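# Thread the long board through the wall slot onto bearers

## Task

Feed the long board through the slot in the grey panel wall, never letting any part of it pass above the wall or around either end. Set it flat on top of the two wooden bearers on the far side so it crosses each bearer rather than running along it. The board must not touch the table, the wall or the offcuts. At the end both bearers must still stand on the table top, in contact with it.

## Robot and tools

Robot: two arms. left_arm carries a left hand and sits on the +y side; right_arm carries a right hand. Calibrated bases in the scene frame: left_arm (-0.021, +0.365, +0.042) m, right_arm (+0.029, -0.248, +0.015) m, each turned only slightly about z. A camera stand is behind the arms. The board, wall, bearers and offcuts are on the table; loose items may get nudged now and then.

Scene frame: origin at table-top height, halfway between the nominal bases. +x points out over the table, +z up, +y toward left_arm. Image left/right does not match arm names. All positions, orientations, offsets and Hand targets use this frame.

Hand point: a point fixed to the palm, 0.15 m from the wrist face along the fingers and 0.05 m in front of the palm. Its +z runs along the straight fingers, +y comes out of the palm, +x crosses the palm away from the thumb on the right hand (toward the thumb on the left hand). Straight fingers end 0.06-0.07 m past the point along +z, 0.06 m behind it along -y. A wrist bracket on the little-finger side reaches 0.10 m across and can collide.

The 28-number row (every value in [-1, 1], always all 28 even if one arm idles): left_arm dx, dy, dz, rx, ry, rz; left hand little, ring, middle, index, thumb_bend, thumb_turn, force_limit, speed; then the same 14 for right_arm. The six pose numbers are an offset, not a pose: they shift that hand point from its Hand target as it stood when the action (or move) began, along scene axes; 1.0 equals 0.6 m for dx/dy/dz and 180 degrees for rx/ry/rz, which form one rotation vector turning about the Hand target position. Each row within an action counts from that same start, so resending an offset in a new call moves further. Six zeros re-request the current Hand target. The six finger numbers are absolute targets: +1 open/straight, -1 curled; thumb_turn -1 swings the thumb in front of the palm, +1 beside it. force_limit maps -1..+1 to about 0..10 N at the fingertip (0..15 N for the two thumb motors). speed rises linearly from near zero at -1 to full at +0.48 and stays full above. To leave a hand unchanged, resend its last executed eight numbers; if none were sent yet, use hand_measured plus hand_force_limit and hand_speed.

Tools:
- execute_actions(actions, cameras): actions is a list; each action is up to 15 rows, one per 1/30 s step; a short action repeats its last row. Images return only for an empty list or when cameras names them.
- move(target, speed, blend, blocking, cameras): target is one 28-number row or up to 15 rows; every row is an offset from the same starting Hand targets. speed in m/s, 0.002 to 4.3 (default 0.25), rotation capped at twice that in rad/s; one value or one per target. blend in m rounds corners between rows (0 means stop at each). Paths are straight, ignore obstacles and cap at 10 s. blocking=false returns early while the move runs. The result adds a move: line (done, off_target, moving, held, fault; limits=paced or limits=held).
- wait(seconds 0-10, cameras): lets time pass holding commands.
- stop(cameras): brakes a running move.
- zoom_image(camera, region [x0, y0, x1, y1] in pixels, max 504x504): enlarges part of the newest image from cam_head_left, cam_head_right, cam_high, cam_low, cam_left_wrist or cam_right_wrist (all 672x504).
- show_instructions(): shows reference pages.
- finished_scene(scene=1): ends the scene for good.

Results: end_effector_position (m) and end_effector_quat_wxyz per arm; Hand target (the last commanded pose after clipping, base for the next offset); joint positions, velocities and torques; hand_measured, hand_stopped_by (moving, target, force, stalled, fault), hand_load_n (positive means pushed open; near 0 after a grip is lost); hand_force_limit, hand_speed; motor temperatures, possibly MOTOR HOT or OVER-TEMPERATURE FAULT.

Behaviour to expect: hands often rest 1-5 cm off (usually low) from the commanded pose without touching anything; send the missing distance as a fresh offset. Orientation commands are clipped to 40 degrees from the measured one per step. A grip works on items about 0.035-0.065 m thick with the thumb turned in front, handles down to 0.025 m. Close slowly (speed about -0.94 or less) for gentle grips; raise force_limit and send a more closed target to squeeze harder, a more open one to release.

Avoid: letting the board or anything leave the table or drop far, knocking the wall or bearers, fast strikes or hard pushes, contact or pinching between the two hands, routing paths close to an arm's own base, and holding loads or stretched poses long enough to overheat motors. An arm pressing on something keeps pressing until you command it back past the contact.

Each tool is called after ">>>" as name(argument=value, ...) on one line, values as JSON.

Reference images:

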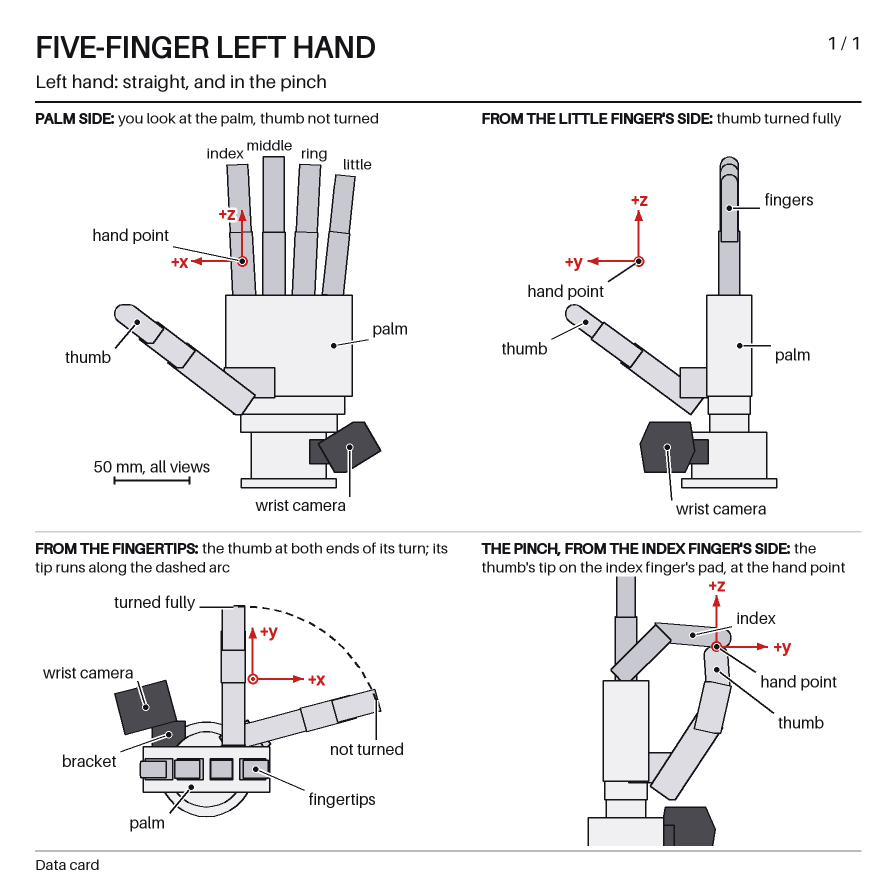

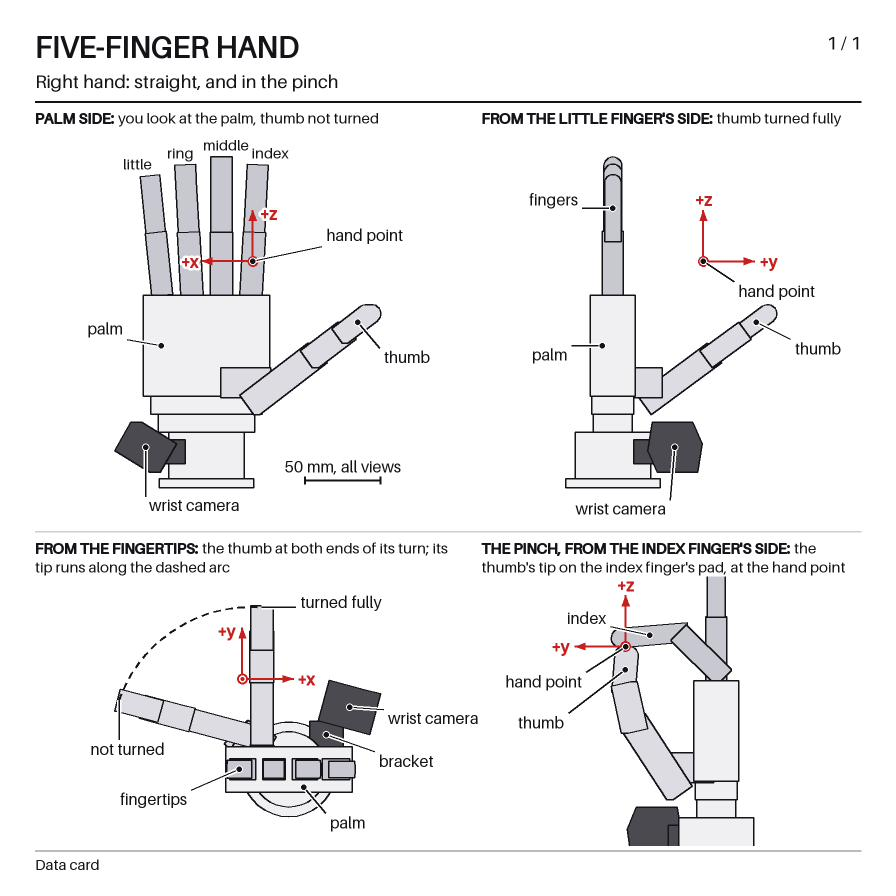

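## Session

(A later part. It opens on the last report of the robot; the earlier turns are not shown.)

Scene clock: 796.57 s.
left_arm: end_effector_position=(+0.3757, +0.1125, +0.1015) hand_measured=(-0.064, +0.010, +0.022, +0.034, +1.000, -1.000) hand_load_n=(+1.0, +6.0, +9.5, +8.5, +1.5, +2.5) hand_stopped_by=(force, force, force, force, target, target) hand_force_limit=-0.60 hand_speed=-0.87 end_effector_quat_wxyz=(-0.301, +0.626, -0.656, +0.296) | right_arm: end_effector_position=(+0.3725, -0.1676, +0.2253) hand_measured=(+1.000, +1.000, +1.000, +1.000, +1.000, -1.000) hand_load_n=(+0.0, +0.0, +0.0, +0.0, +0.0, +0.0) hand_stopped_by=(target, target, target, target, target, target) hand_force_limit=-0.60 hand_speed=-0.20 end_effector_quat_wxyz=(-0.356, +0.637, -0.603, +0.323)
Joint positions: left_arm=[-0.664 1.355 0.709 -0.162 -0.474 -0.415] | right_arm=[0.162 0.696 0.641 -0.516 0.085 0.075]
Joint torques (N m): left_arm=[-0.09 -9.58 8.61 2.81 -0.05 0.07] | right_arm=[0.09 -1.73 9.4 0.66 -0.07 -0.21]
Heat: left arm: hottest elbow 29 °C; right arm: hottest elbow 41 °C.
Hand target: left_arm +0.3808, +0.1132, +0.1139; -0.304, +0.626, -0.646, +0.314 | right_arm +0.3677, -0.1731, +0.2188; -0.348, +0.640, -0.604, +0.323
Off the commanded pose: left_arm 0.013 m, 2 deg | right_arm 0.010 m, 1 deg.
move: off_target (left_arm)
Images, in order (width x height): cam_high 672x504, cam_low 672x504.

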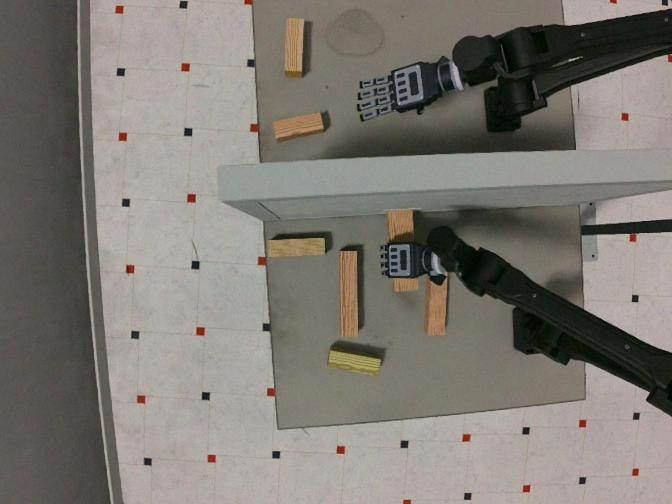

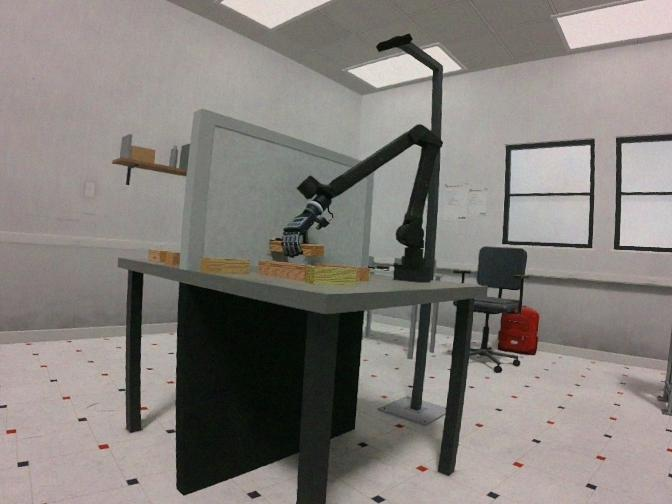

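>>> move(target=[0.0,0.055,0.004,0,0,0,-0.4,-0.4,-0.55,-0.55,1,-1,-0.6,-0.87,0,0,0,0,0,0,1,1,1,1,1,-1,-0.6,-0.2], speed=0.06, cameras=["cam_low","cam_high"])

>>> zoom_image(camera="cam_low", region=[230, 160, 380, 290])

>>> zoom_image(camera="cam_high", region=[350, 130, 490, 330])

Scene clock: 805.63 s.
left_arm: end_effector_position=(+0.3734, +0.1477, +0.1006) hand_measured=(-0.064, +0.010, +0.022, +0.034, +1.000, -1.000) hand_load_n=(+1.0, +5.5, +9.0, +8.5, +1.5, +2.5) hand_stopped_by=(force, force, force, force, target, target) hand_force_limit=-0.60 hand_speed=-0.87 end_effector_quat_wxyz=(-0.299, +0.626, -0.659, +0.291) | right_arm: end_effector_position=(+0.3725, -0.1676, +0.2253) hand_measured=(+1.000, +1.000, +1.000, +1.000, +1.000, -1.000) hand_load_n=(+0.0, +0.0, +0.0, +0.0, +0.0, +0.5) hand_stopped_by=(target, target, target, target, target, target) hand_force_limit=-0.60 hand_speed=-0.20 end_effector_quat_wxyz=(-0.356, +0.637, -0.603, +0.323)
Joint positions: left_arm=[-0.586 1.299 0.657 -0.153 -0.419 -0.352] | right_arm=[0.162 0.696 0.641 -0.516 0.085 0.075]
Joint torques (N m): left_arm=[-0.21 -9 9.01 3.07 0.02 0.01] | right_arm=[0.15 -1.73 9.39 0.66 -0.06 -0.21]
Heat: left arm: hottest elbow 29 °C; right arm: hottest elbow 41 °C.
Hand target: left_arm +0.3809, +0.1462, +0.1163; -0.304, +0.626, -0.646, +0.314 | right_arm +0.3677, -0.1731, +0.2188; -0.348, +0.640, -0.604, +0.323
Off the commanded pose: left_arm 0.017 m, 3 deg | right_arm 0.010 m, 1 deg.
move: off_target (left_arm)
Images, in order (width x height): cam_high 672x504, cam_low 672x504.

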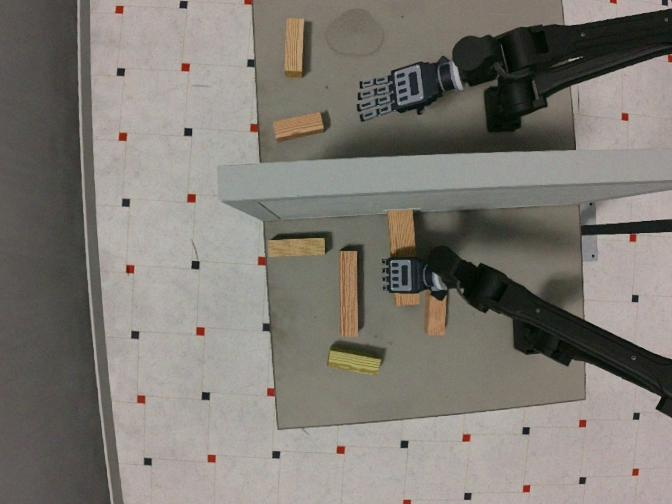

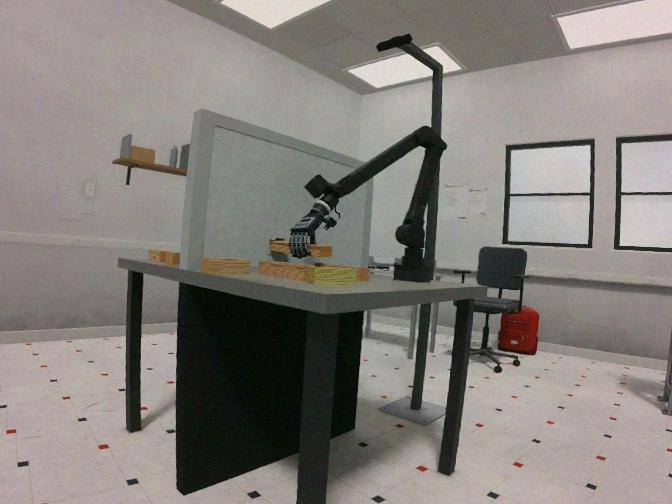

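Scaled by 3.360 from the camera's 672x504 image, which has a finer 960x720 frame.

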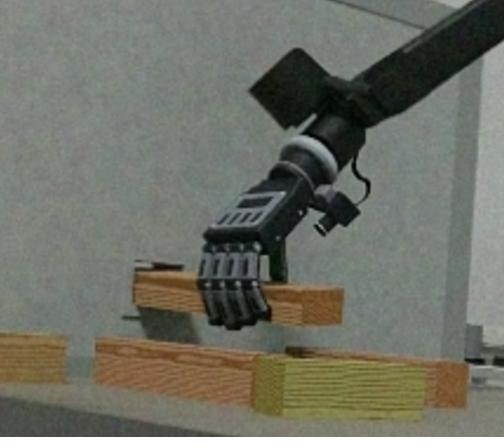

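Scaled by 2.520 from the camera's 672x504 image, which has a finer 960x720 frame.

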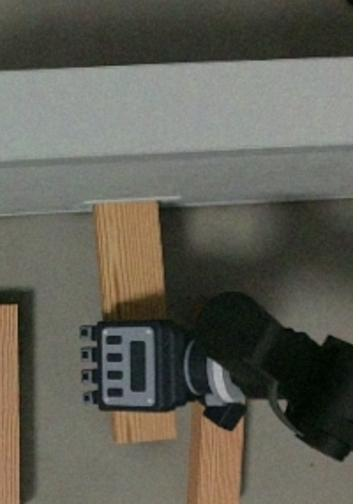

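>>> move(target=[0.0,-0.003,-0.03,0,0,0,-0.4,-0.4,-0.55,-0.55,1,-1,-0.6,-0.87,0,0,0,0,0,0,1,1,1,1,1,-1,-0.6,-0.2], speed=0.05, cameras=["cam_low","cam_high"])

>>> zoom_image(camera="cam_low", region=[230, 160, 380, 290])

Scene clock: 812.03 s.
left_arm: end_effector_position=(+0.3763, +0.1459, +0.0975) hand_measured=(-0.064, +0.010, +0.022, +0.034, +1.000, -1.000) hand_load_n=(+3.0, +6.5, +8.5, +7.5, +1.5, -0.5) hand_stopped_by=(force, force, force, force, target, target) hand_force_limit=-0.60 hand_speed=-0.87 end_effector_quat_wxyz=(-0.303, +0.624, -0.653, +0.305) | right_arm: end_effector_position=(+0.3725, -0.1676, +0.2253) hand_measured=(+1.000, +1.000, +1.000, +1.000, +1.000, -1.000) hand_load_n=(+0.0, +0.0, +0.0, +0.0, +0.0, +0.0) hand_stopped_by=(target, target, target, target, target, target) hand_force_limit=-0.60 hand_speed=-0.20 end_effector_quat_wxyz=(-0.356, +0.637, -0.603, +0.323)
Joint positions: left_arm=[-0.586 1.306 0.636 -0.091 -0.419 -0.349] | right_arm=[0.162 0.696 0.641 -0.516 0.085 0.075]
Joint torques (N m): left_arm=[-0.56 -6.12 8.83 3.04 -0.08 -0.04] | right_arm=[0.09 -1.73 9.4 0.68 -0.06 -0.21]
Heat: left arm: hottest elbow 28 °C; right arm: hottest elbow 40 °C.
Hand target: left_arm +0.3809, +0.1443, +0.0984; -0.304, +0.626, -0.646, +0.314 | right_arm +0.3677, -0.1731, +0.2188; -0.348, +0.640, -0.604, +0.323
Off the commanded pose: left_arm 0.005 m, 1 deg | right_arm 0.010 m, 1 deg.
move: done
Images, in order (width x height): cam_high 672x504, cam_low 672x504.

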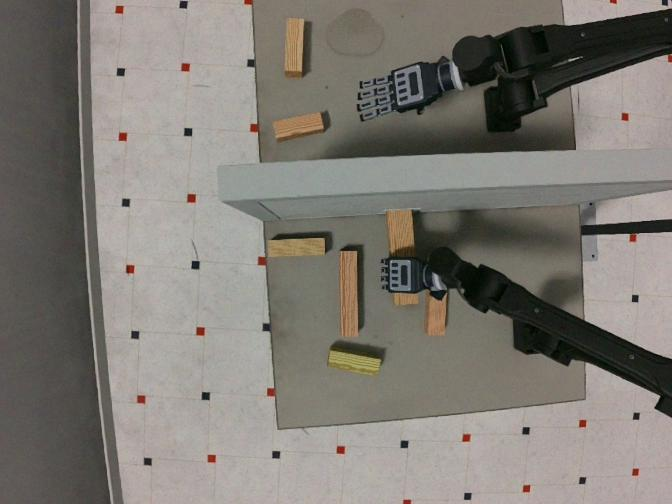

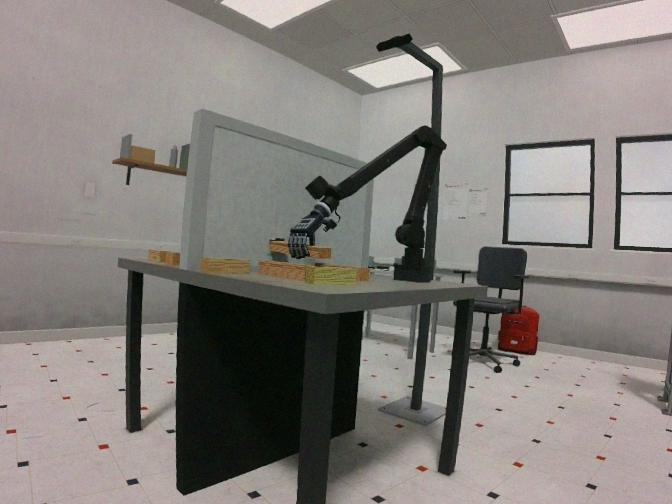

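Scaled by 3.360 from the camera's 672x504 image, which has a finer 960x720 frame.

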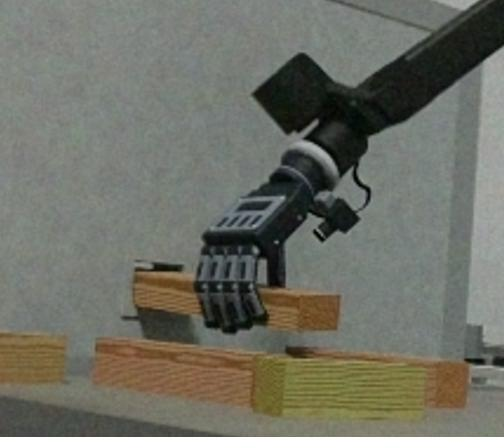

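>>> move(target=[0.0,0,-0.025,0,0,0,-0.4,-0.4,-0.55,-0.55,1,-1,-0.6,-0.87,0,0,0,0,0,0,1,1,1,1,1,-1,-0.6,-0.2], speed=0.05, cameras=["cam_low"])

>>> zoom_image(camera="cam_low", region=[230, 160, 380, 290])

Scene clock: 815.33 s.
left_arm: end_effector_position=(+0.3778, +0.1446, +0.0890) hand_measured=(-0.064, +0.010, +0.022, +0.032, +1.000, -1.000) hand_load_n=(+3.5, +8.0, +9.0, +3.5, +2.0, -8.0) hand_stopped_by=(force, force, force, force, target, target) hand_force_limit=-0.60 hand_speed=-0.87 end_effector_quat_wxyz=(-0.305, +0.621, -0.651, +0.312) | right_arm: end_effector_position=(+0.3725, -0.1676, +0.2253) hand_measured=(+1.000, +1.000, +1.000, +1.000, +1.000, -1.000) hand_load_n=(+0.0, +0.0, +0.0, +0.0, +0.0, +0.0) hand_stopped_by=(target, target, target, target, target, target) hand_force_limit=-0.60 hand_speed=-0.20 end_effector_quat_wxyz=(-0.356, +0.637, -0.603, +0.323)
Joint positions: left_arm=[-0.586 1.327 0.617 -0.034 -0.416 -0.344] | right_arm=[0.162 0.696 0.641 -0.516 0.085 0.075]
Joint torques (N m): left_arm=[-0.5 -5.25 8.49 3.04 -0.19 -0.09] | right_arm=[0.09 -1.73 9.4 0.66 -0.06 -0.21]
Heat: left arm: hottest elbow 28 °C; right arm: hottest elbow 40 °C.
Hand target: left_arm +0.3809, +0.1444, +0.0833; -0.304, +0.626, -0.646, +0.314 | right_arm +0.3677, -0.1731, +0.2188; -0.348, +0.640, -0.604, +0.323
Off the commanded pose: left_arm 0.006 m, 1 deg | right_arm 0.010 m, 1 deg.
move: done
Images, in order (width x height): cam_low 672x504.

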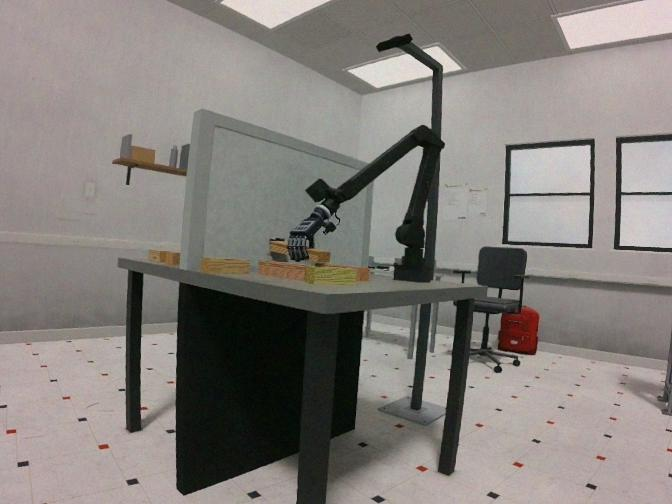

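Scaled by 3.360 from the camera's 672x504 image, which has a finer 960x720 frame.

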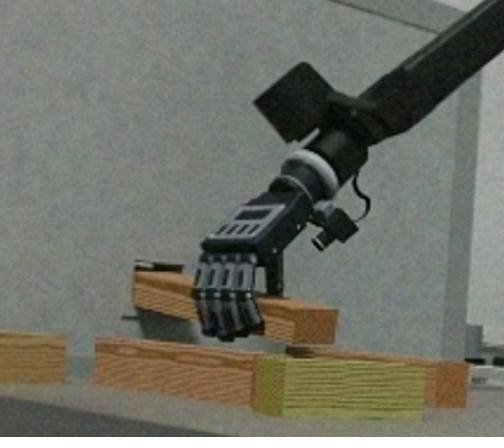

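>>> move(target=[[0.0,0,-0.005,0,0,0,-0.4,-0.4,-0.55,-0.55,1,-1,-0.6,-0.87,0,0,0,0,0,0,1,1,1,1,1,-1,-0.6,-0.2],[0.0,0,-0.005,0,0,0,0.25,0.25,0.25,0.25,1,-1,-0.6,-0.85,0,0,0,0,0,0,1,1,1,1,1,-1,-0.6,-0.2]], speed=0.05, cameras=["cam_low","cam_high","cam_left_wrist"])

>>> zoom_image(camera="cam_low", region=[230, 160, 380, 290])

>>> zoom_image(camera="cam_high", region=[350, 130, 490, 330])

Scene clock: 821.60 s.
left_arm: end_effector_position=(+0.3780, +0.1442, +0.0814) hand_measured=(+0.250, +0.250, +0.250, +0.250, +1.000, -1.000) hand_load_n=(+0.0, +0.0, +0.0, +0.0, +0.0, +0.0) hand_stopped_by=(target, target, target, target, target, target) hand_force_limit=-0.60 hand_speed=-0.85 end_effector_quat_wxyz=(-0.303, +0.623, -0.651, +0.310) | right_arm: end_effector_position=(+0.3725, -0.1676, +0.2253) hand_measured=(+1.000, +1.000, +1.000, +1.000, +1.000, -1.000) hand_load_n=(+0.0, -0.5, +0.0, +0.0, +0.0, +0.0) hand_stopped_by=(target, target, target, target, target, target) hand_force_limit=-0.60 hand_speed=-0.20 end_effector_quat_wxyz=(-0.356, +0.637, -0.603, +0.323)
Joint positions: left_arm=[-0.586 1.347 0.613 -0.016 -0.416 -0.348] | right_arm=[0.162 0.696 0.641 -0.516 0.085 0.075]
Joint torques (N m): left_arm=[-0.56 -6.18 8.38 2.73 -0.2 -0.05] | right_arm=[0.09 -1.73 9.4 0.68 -0.06 -0.21]
Heat: left arm: hottest elbow 28 °C; right arm: hottest elbow 40 °C.
Hand target: left_arm +0.3808, +0.1444, +0.0802; -0.304, +0.626, -0.646, +0.314 | right_arm +0.3677, -0.1731, +0.2188; -0.348, +0.640, -0.604, +0.323
Off the commanded pose: left_arm 0.003 m, 1 deg | right_arm 0.010 m, 1 deg.
move: done
Images, in order (width x height): cam_high 672x504, cam_low 672x504, cam_left_wrist 672x504.

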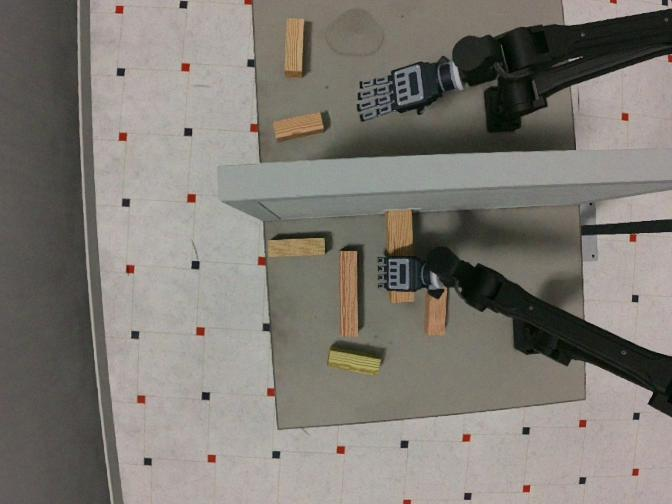

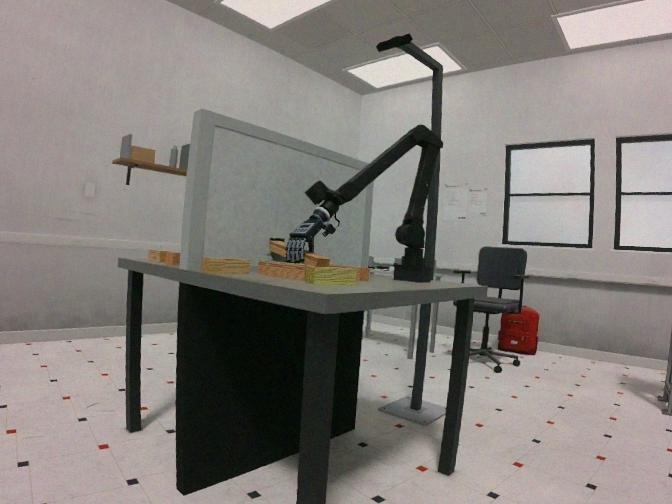

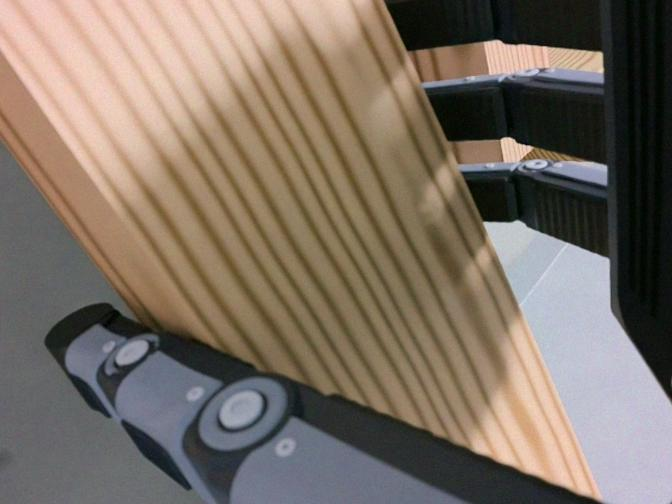

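Scaled by 3.360 from the camera's 672x504 image, which has a finer 960x720 frame.

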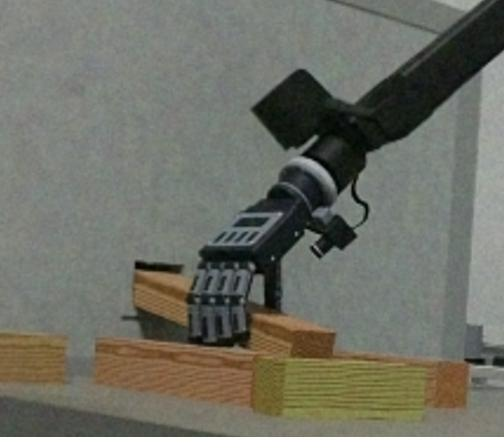

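Scaled by 2.520 from the camera's 672x504 image, which has a finer 960x720 frame.

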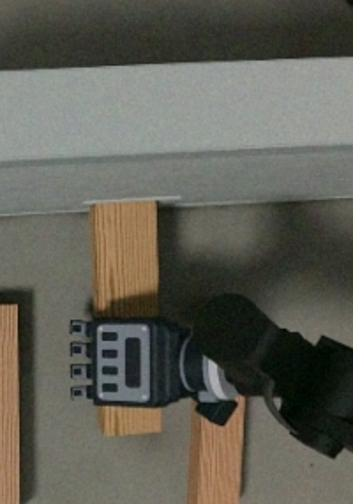

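>>> move(target=[[-0.01,0,0,0,0,0,1,1,1,1,1,-1,-0.6,-0.3,0,0,0,0,0,0,1,1,1,1,1,-1,-0.6,-0.2],[-0.01,0,0.2,0,0,0,1,1,1,1,1,-1,-0.6,-0.3,0,0,0,0,0,0,1,1,1,1,1,-1,-0.6,-0.2],[-0.02,-0.11,0.2,-0.0694,0,0.01,1,1,1,1,1,-1,-0.6,-0.3,0,0,0,0,0,0,1,1,1,1,1,-1,-0.6,-0.2]], speed=0.15, cameras=["cam_low","cam_high","cam_left_wrist"])

>>> zoom_image(camera="cam_low", region=[230, 160, 380, 290])

>>> zoom_image(camera="cam_high", region=[350, 130, 490, 330])

Scene clock: 839.70 s.
left_arm: end_effector_position=(+0.3479, +0.0990, +0.1703) hand_measured=(+1.000, +1.000, +1.000, +1.000, +1.000, -1.000) hand_load_n=(-0.5, +0.0, +0.0, +0.0, +0.0, +0.0) hand_stopped_by=(target, target, target, target, target, target) hand_force_limit=-0.60 hand_speed=-0.30 end_effector_quat_wxyz=(-0.239, +0.670, -0.612, +0.346) | right_arm: end_effector_position=(+0.3725, -0.1676, +0.2253) hand_measured=(+1.000, +1.000, +1.000, +1.000, +1.000, -1.000) hand_load_n=(+0.0, +0.0, +0.0, +0.0, +0.0, +0.0) hand_stopped_by=(target, target, target, target, target, target) hand_force_limit=-0.60 hand_speed=-0.20 end_effector_quat_wxyz=(-0.356, +0.637, -0.603, +0.323)
Joint positions: left_arm=[-0.678 1.161 0.731 -0.346 -0.397 -0.59] | right_arm=[0.162 0.696 0.641 -0.516 0.085 0.075]
Joint torques (N m): left_arm=[-1.55 -4.89 15.92 2.61 -0.21 -0.04] | right_arm=[0.09 -1.73 9.39 0.66 -0.06 -0.21]
Heat: left arm: hottest elbow 28 °C; right arm: hottest elbow 40 °C.
Hand target: left_arm +0.3688, +0.0782, +0.2003; -0.239, +0.665, -0.598, +0.377 | right_arm +0.3677, -0.1731, +0.2188; -0.348, +0.640, -0.604, +0.323
Off the commanded pose: left_arm 0.042 m, 4 deg | right_arm 0.010 m, 1 deg.
move: off_target (left_arm)
Images, in order (width x height): cam_high 672x504, cam_low 672x504, cam_left_wrist 672x504.

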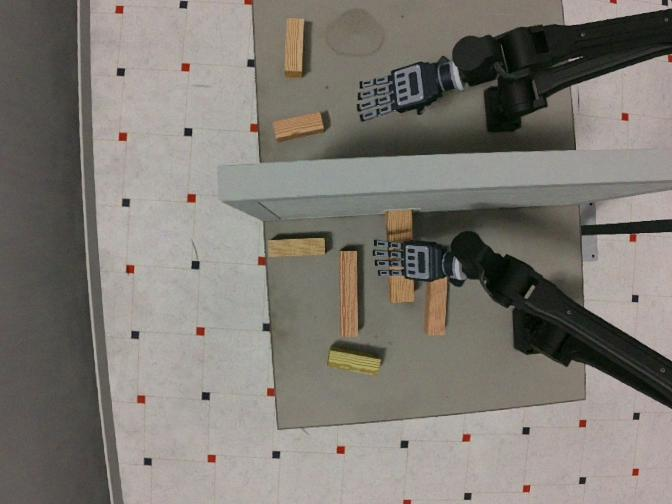

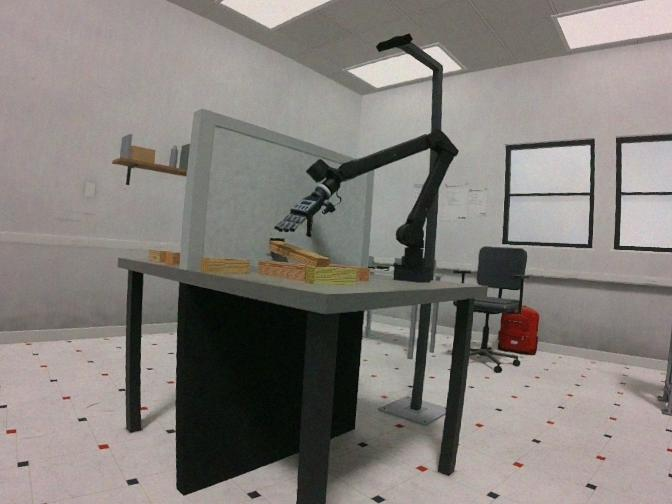

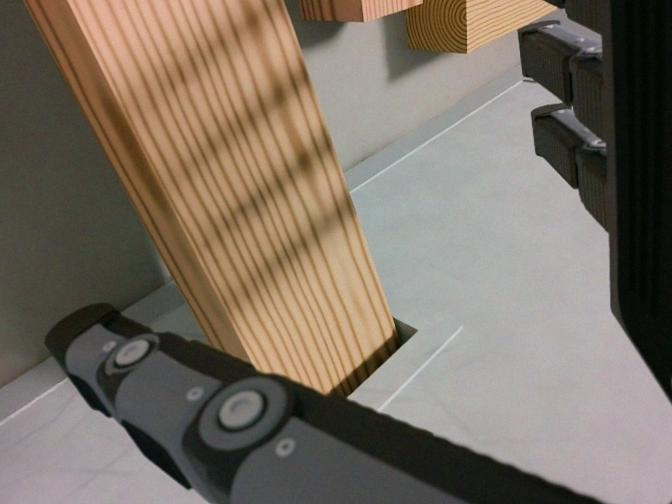

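Scaled by 3.360 from the camera's 672x504 image, which has a finer 960x720 frame.

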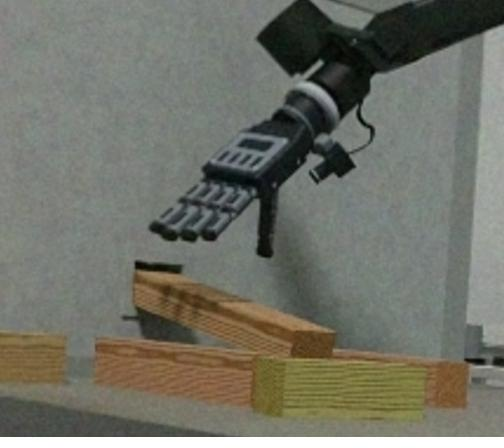

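Scaled by 2.520 from the camera's 672x504 image, which has a finer 960x720 frame.

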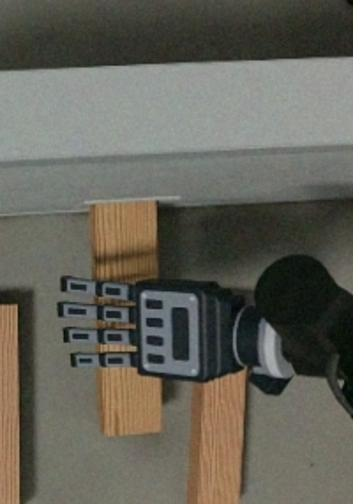

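>>> move(target=[-0.006,0.02,-0.177,0,0,0,1,1,1,1,1,-1,-0.6,-0.3,0,0,0,0,0,0,1,1,1,1,1,-1,-0.6,-0.2], speed=0.1, cameras=["cam_low","cam_high","cam_left_wrist"])

>>> zoom_image(camera="cam_low", region=[230, 160, 380, 290])

>>> zoom_image(camera="cam_high", region=[350, 130, 490, 330])

Scene clock: 848.67 s.
left_arm: end_effector_position=(+0.3650, +0.0863, +0.1010) hand_measured=(+1.000, +1.000, +1.000, +1.000, +1.000, -1.000) hand_load_n=(+0.0, +0.0, +0.0, +0.0, +0.0, +0.0) hand_stopped_by=(target, target, target, target, target, target) hand_force_limit=-0.60 hand_speed=-0.30 end_effector_quat_wxyz=(-0.238, +0.665, -0.597, +0.381) | right_arm: end_effector_position=(+0.3725, -0.1676, +0.2253) hand_measured=(+1.000, +1.000, +1.000, +1.000, +1.000, -1.000) hand_load_n=(+0.0, +0.0, +0.0, +0.0, +0.0, +0.0) hand_stopped_by=(target, target, target, target, target, target) hand_force_limit=-0.60 hand_speed=-0.20 end_effector_quat_wxyz=(-0.356, +0.637, -0.603, +0.323)
Joint positions: left_arm=[-0.672 1.333 0.613 0.019 -0.388 -0.59] | right_arm=[0.162 0.696 0.641 -0.516 0.085 0.075]
Joint torques (N m): left_arm=[-0.32 -6.01 7.91 2.77 0.05 0.12] | right_arm=[0.15 -1.73 9.39 0.66 -0.06 -0.21]
Heat: left arm: hottest elbow 29 °C; right arm: hottest elbow 40 °C.
Hand target: left_arm +0.3652, +0.0903, +0.0940; -0.239, +0.666, -0.598, +0.377 | right_arm +0.3677, -0.1731, +0.2188; -0.348, +0.640, -0.604, +0.323
Off the commanded pose: left_arm 0.008 m, 0 deg | right_arm 0.010 m, 1 deg.
move: done
Images, in order (width x height): cam_high 672x504, cam_low 672x504, cam_left_wrist 672x504.

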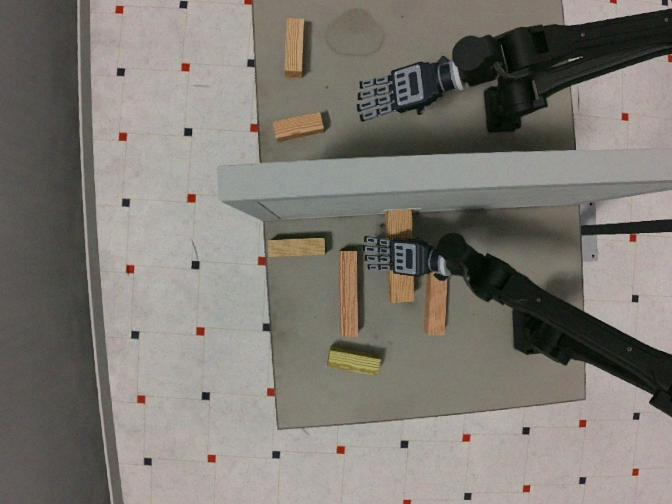

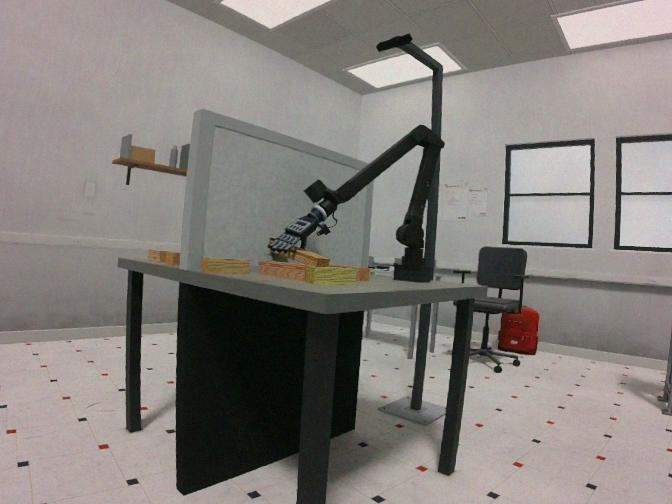

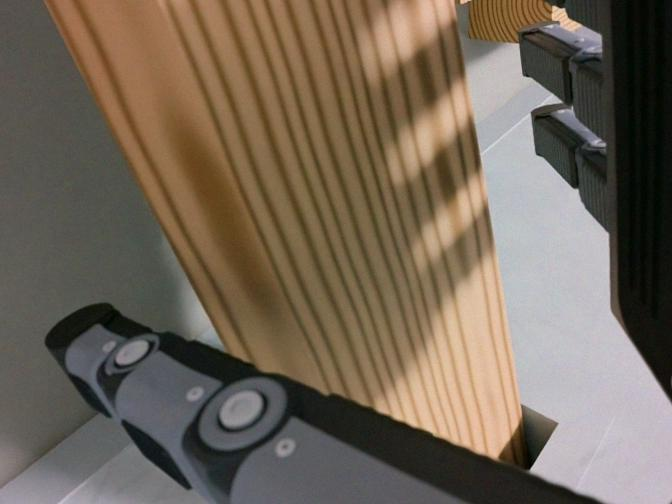

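Scaled by 3.360 from the camera's 672x504 image, which has a finer 960x720 frame.

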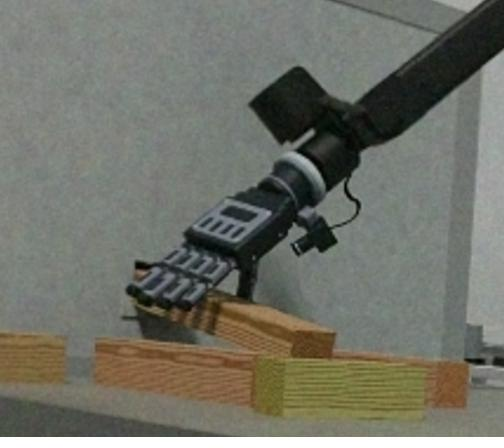

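Scaled by 2.520 from the camera's 672x504 image, which has a finer 960x720 frame.

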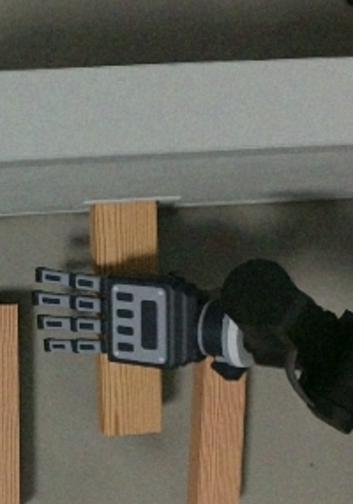

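>>> move(target=[0.015,0.012,0,0,0,0,1,1,1,1,1,-1,-0.6,-0.3,0,0,0,0,0,0,1,1,1,1,1,-1,-0.6,-0.2], speed=0.05, cameras=["cam_left_wrist"])

Scene clock: 852.47 s.
left_arm: end_effector_position=(+0.3722, +0.0952, +0.0990) hand_measured=(+1.000, +1.000, +1.000, +1.000, +1.000, -1.000) hand_load_n=(+0.0, +0.0, +0.0, +0.0, +0.0, +0.0) hand_stopped_by=(target, target, target, target, target, target) hand_force_limit=-0.60 hand_speed=-0.30 end_effector_quat_wxyz=(-0.238, +0.666, -0.597, +0.379) | right_arm: end_effector_position=(+0.3725, -0.1676, +0.2253) hand_measured=(+1.000, +1.000, +1.000, +1.000, +1.000, -1.000) hand_load_n=(-0.5, +0.0, +0.0, -0.5, +0.0, +0.0) hand_stopped_by=(target, target, target, target, target, target) hand_force_limit=-0.60 hand_speed=-0.20 end_effector_quat_wxyz=(-0.356, +0.637, -0.603, +0.323)
Joint positions: left_arm=[-0.639 1.34 0.613 0.029 -0.363 -0.568] | right_arm=[0.162 0.696 0.641 -0.516 0.085 0.075]
Joint torques (N m): left_arm=[-0.26 -5.95 8.38 2.8 0.07 0.11] | right_arm=[0.09 -1.73 9.39 0.66 -0.07 -0.21]
Heat: left arm: hottest elbow 29 °C; right arm: hottest elbow 40 °C.
Hand target: left_arm +0.3742, +0.0975, +0.0940; -0.239, +0.666, -0.598, +0.377 | right_arm +0.3677, -0.1731, +0.2188; -0.348, +0.640, -0.604, +0.323
Off the commanded pose: left_arm 0.006 m, 0 deg | right_arm 0.010 m, 1 deg.
move: done
Images, in order (width x height): cam_left_wrist 672x504.

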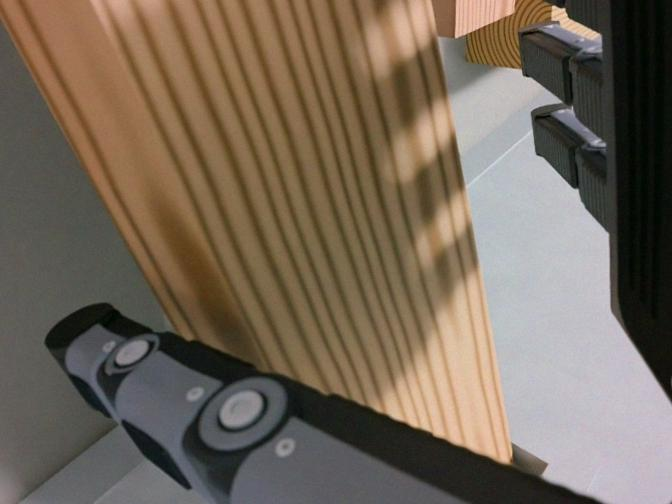

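>>> move(target=[[0,0,0,0,0,0,0.4,0.4,0.4,0.4,1,-1,0.1,-0.3,0,0,0,0,0,0,1,1,1,1,1,-1,-0.6,-0.2],[0,0,0,0,0,0,0.2,0.2,-0.4,-0.4,1,-1,0.1,-0.87,0,0,0,0,0,0,1,1,1,1,1,-1,-0.6,-0.2],[0,0,0,0,0,0,0.2,0.2,-0.55,-0.55,1,-1,0.55,-0.87,0,0,0,0,0,0,1,1,1,1,1,-1,-0.6,-0.2],[0,0,0,0,0,0,-0.4,-0.4,-0.55,-0.55,1,-1,-0.5,-0.87,0,0,0,0,0,0,1,1,1,1,1,-1,-0.6,-0.2]], speed=0.05, cameras=["cam_left_wrist","cam_low","cam_high"])

>>> zoom_image(camera="cam_low", region=[230, 160, 380, 290])

Scene clock: 860.50 s.
left_arm: end_effector_position=(+0.3732, +0.0959, +0.0976) hand_measured=(-0.050, +0.022, +0.064, +0.064, +1.000, -1.000) hand_load_n=(+4.5, +8.0, +7.0, +7.5, +2.0, +3.0) hand_stopped_by=(force, force, force, force, target, target) hand_force_limit=-0.50 hand_speed=-0.87 end_effector_quat_wxyz=(-0.238, +0.667, -0.597, +0.378) | right_arm: end_effector_position=(+0.3725, -0.1676, +0.2253) hand_measured=(+1.000, +1.000, +1.000, +1.000, +1.000, -1.000) hand_load_n=(+0.0, +0.0, -0.5, -0.5, +0.0, +0.0) hand_stopped_by=(target, target, target, target, target, target) hand_force_limit=-0.60 hand_speed=-0.20 end_effector_quat_wxyz=(-0.356, +0.637, -0.603, +0.323)
Joint positions: left_arm=[-0.636 1.344 0.613 0.033 -0.362 -0.567] | right_arm=[0.162 0.696 0.641 -0.516 0.085 0.075]
Joint torques (N m): left_arm=[-0.32 -6.42 8.32 2.61 0.05 0.11] | right_arm=[0.09 -1.73 9.4 0.66 -0.07 -0.21]
Heat: left arm: hottest elbow 29 °C; right arm: hottest elbow 39 °C.
Hand target: left_arm +0.3742, +0.0975, +0.0942; -0.239, +0.665, -0.598, +0.377 | right_arm +0.3677, -0.1731, +0.2188; -0.348, +0.640, -0.604, +0.323
Off the commanded pose: left_arm 0.004 m, 0 deg | right_arm 0.010 m, 1 deg.
move: done
Images, in order (width x height): cam_high 672x504, cam_low 672x504, cam_left_wrist 672x504.

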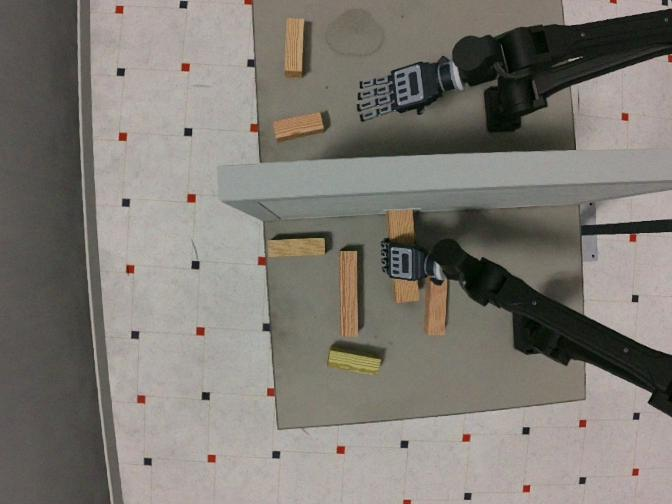

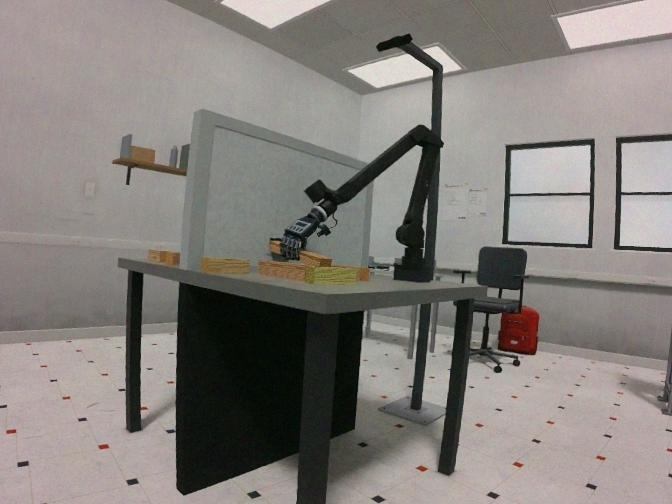

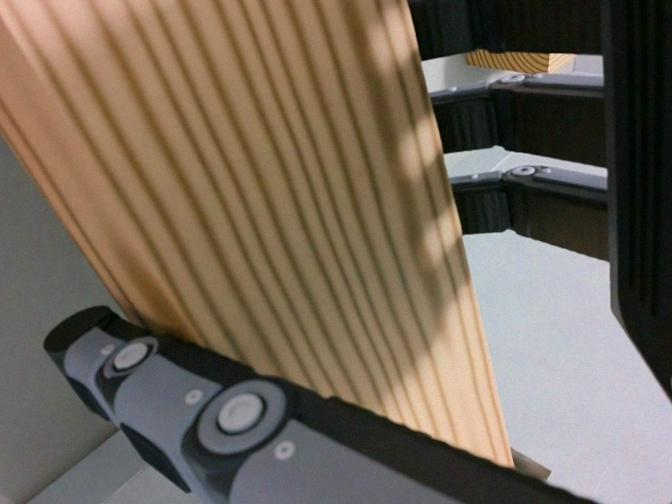

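Scaled by 3.360 from the camera's 672x504 image, which has a finer 960x720 frame.

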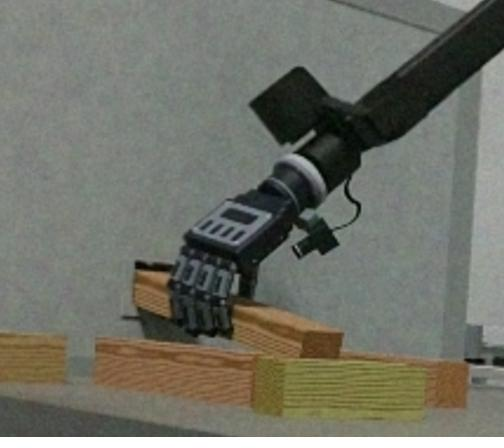

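>>> move(target=[[0,0,0,0,0,0,-0.4,-0.4,-0.62,-0.62,1,-1,0.6,-0.87,0,0,0,0,0,0,1,1,1,1,1,-1,-0.6,-0.2],[0.015,0.003,0.065,0.03,0,0,-0.4,-0.4,-0.62,-0.62,1,-1,0.6,-0.87,0,0,0,0,0,0,1,1,1,1,1,-1,-0.6,-0.2]], speed=0.05, cameras=["cam_left_wrist","cam_low","cam_high"])

>>> zoom_image(camera="cam_low", region=[230, 160, 380, 290])

>>> zoom_image(camera="cam_high", region=[350, 130, 490, 330])

Scene clock: 868.20 s.
left_arm: end_effector_position=(+0.3641, +0.1148, +0.0990) hand_measured=(-0.052, +0.022, +0.056, +0.056, +1.000, -1.000) hand_load_n=(+0.0, +0.0, +11.5, +12.5, +1.5, -1.0) hand_stopped_by=(force, force, force, force, target, target) hand_force_limit=0.60 hand_speed=-0.87 end_effector_quat_wxyz=(-0.262, +0.666, -0.619, +0.322) | right_arm: end_effector_position=(+0.3725, -0.1676, +0.2253) hand_measured=(+1.000, +1.000, +1.000, +1.000, +1.000, -1.000) hand_load_n=(-0.5, +0.0, +0.0, +0.0, +0.0, +0.0) hand_stopped_by=(target, target, target, target, target, target) hand_force_limit=-0.60 hand_speed=-0.20 end_effector_quat_wxyz=(-0.356, +0.637, -0.603, +0.323)
Joint positions: left_arm=[-0.641 1.314 0.652 -0.136 -0.416 -0.533] | right_arm=[0.162 0.696 0.641 -0.516 0.085 0.075]
Joint torques (N m): left_arm=[-1.32 -8.53 14.24 1.18 -0.34 0.27] | right_arm=[0.15 -1.67 9.4 0.68 -0.06 -0.21]
Heat: left arm: hottest elbow 29 °C; right arm: hottest elbow 39 °C.
Hand target: left_arm +0.3831, +0.0994, +0.1329; -0.270, +0.654, -0.615, +0.349 | right_arm +0.3677, -0.1731, +0.2188; -0.348, +0.640, -0.604, +0.323
Off the commanded pose: left_arm 0.042 m, 4 deg | right_arm 0.010 m, 1 deg.
move: off_target (left_arm)
Images, in order (width x height): cam_high 672x504, cam_low 672x504, cam_left_wrist 672x504.

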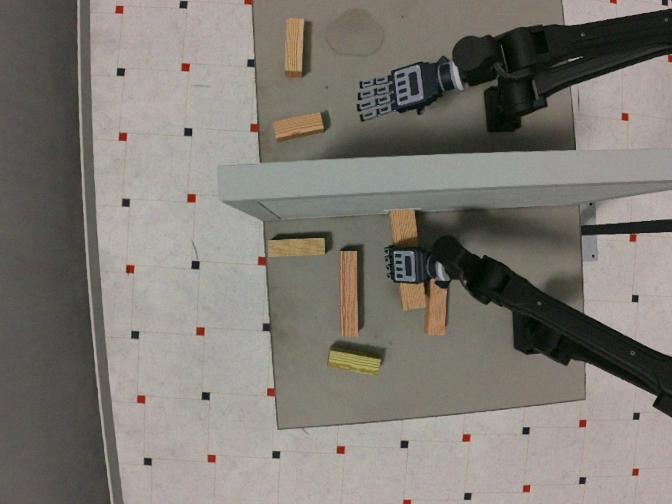

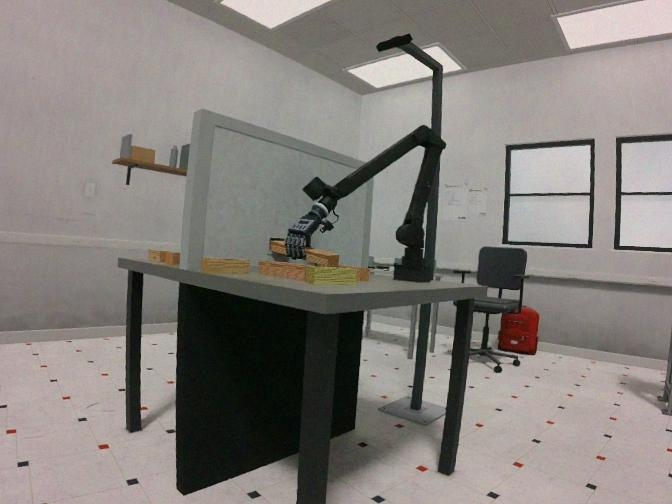

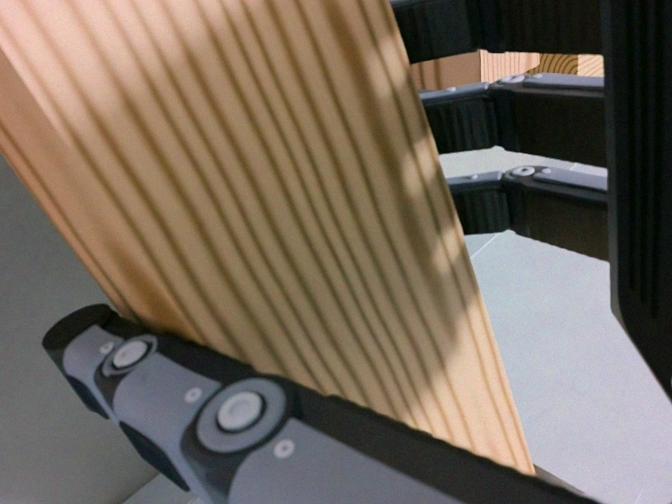

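Scaled by 3.360 from the camera's 672x504 image, which has a finer 960x720 frame.

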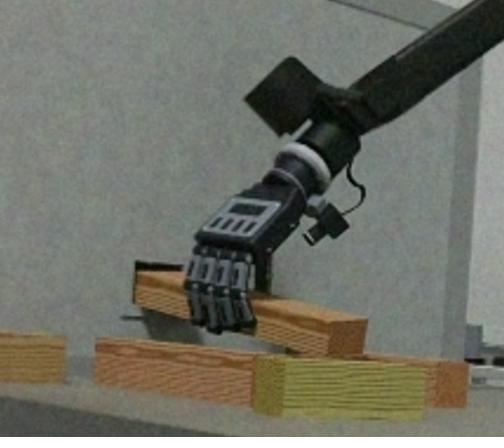

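Scaled by 2.520 from the camera's 672x504 image, which has a finer 960x720 frame.

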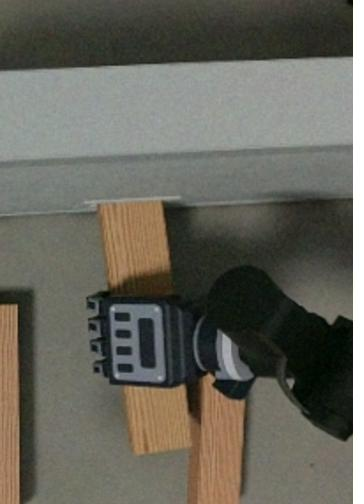

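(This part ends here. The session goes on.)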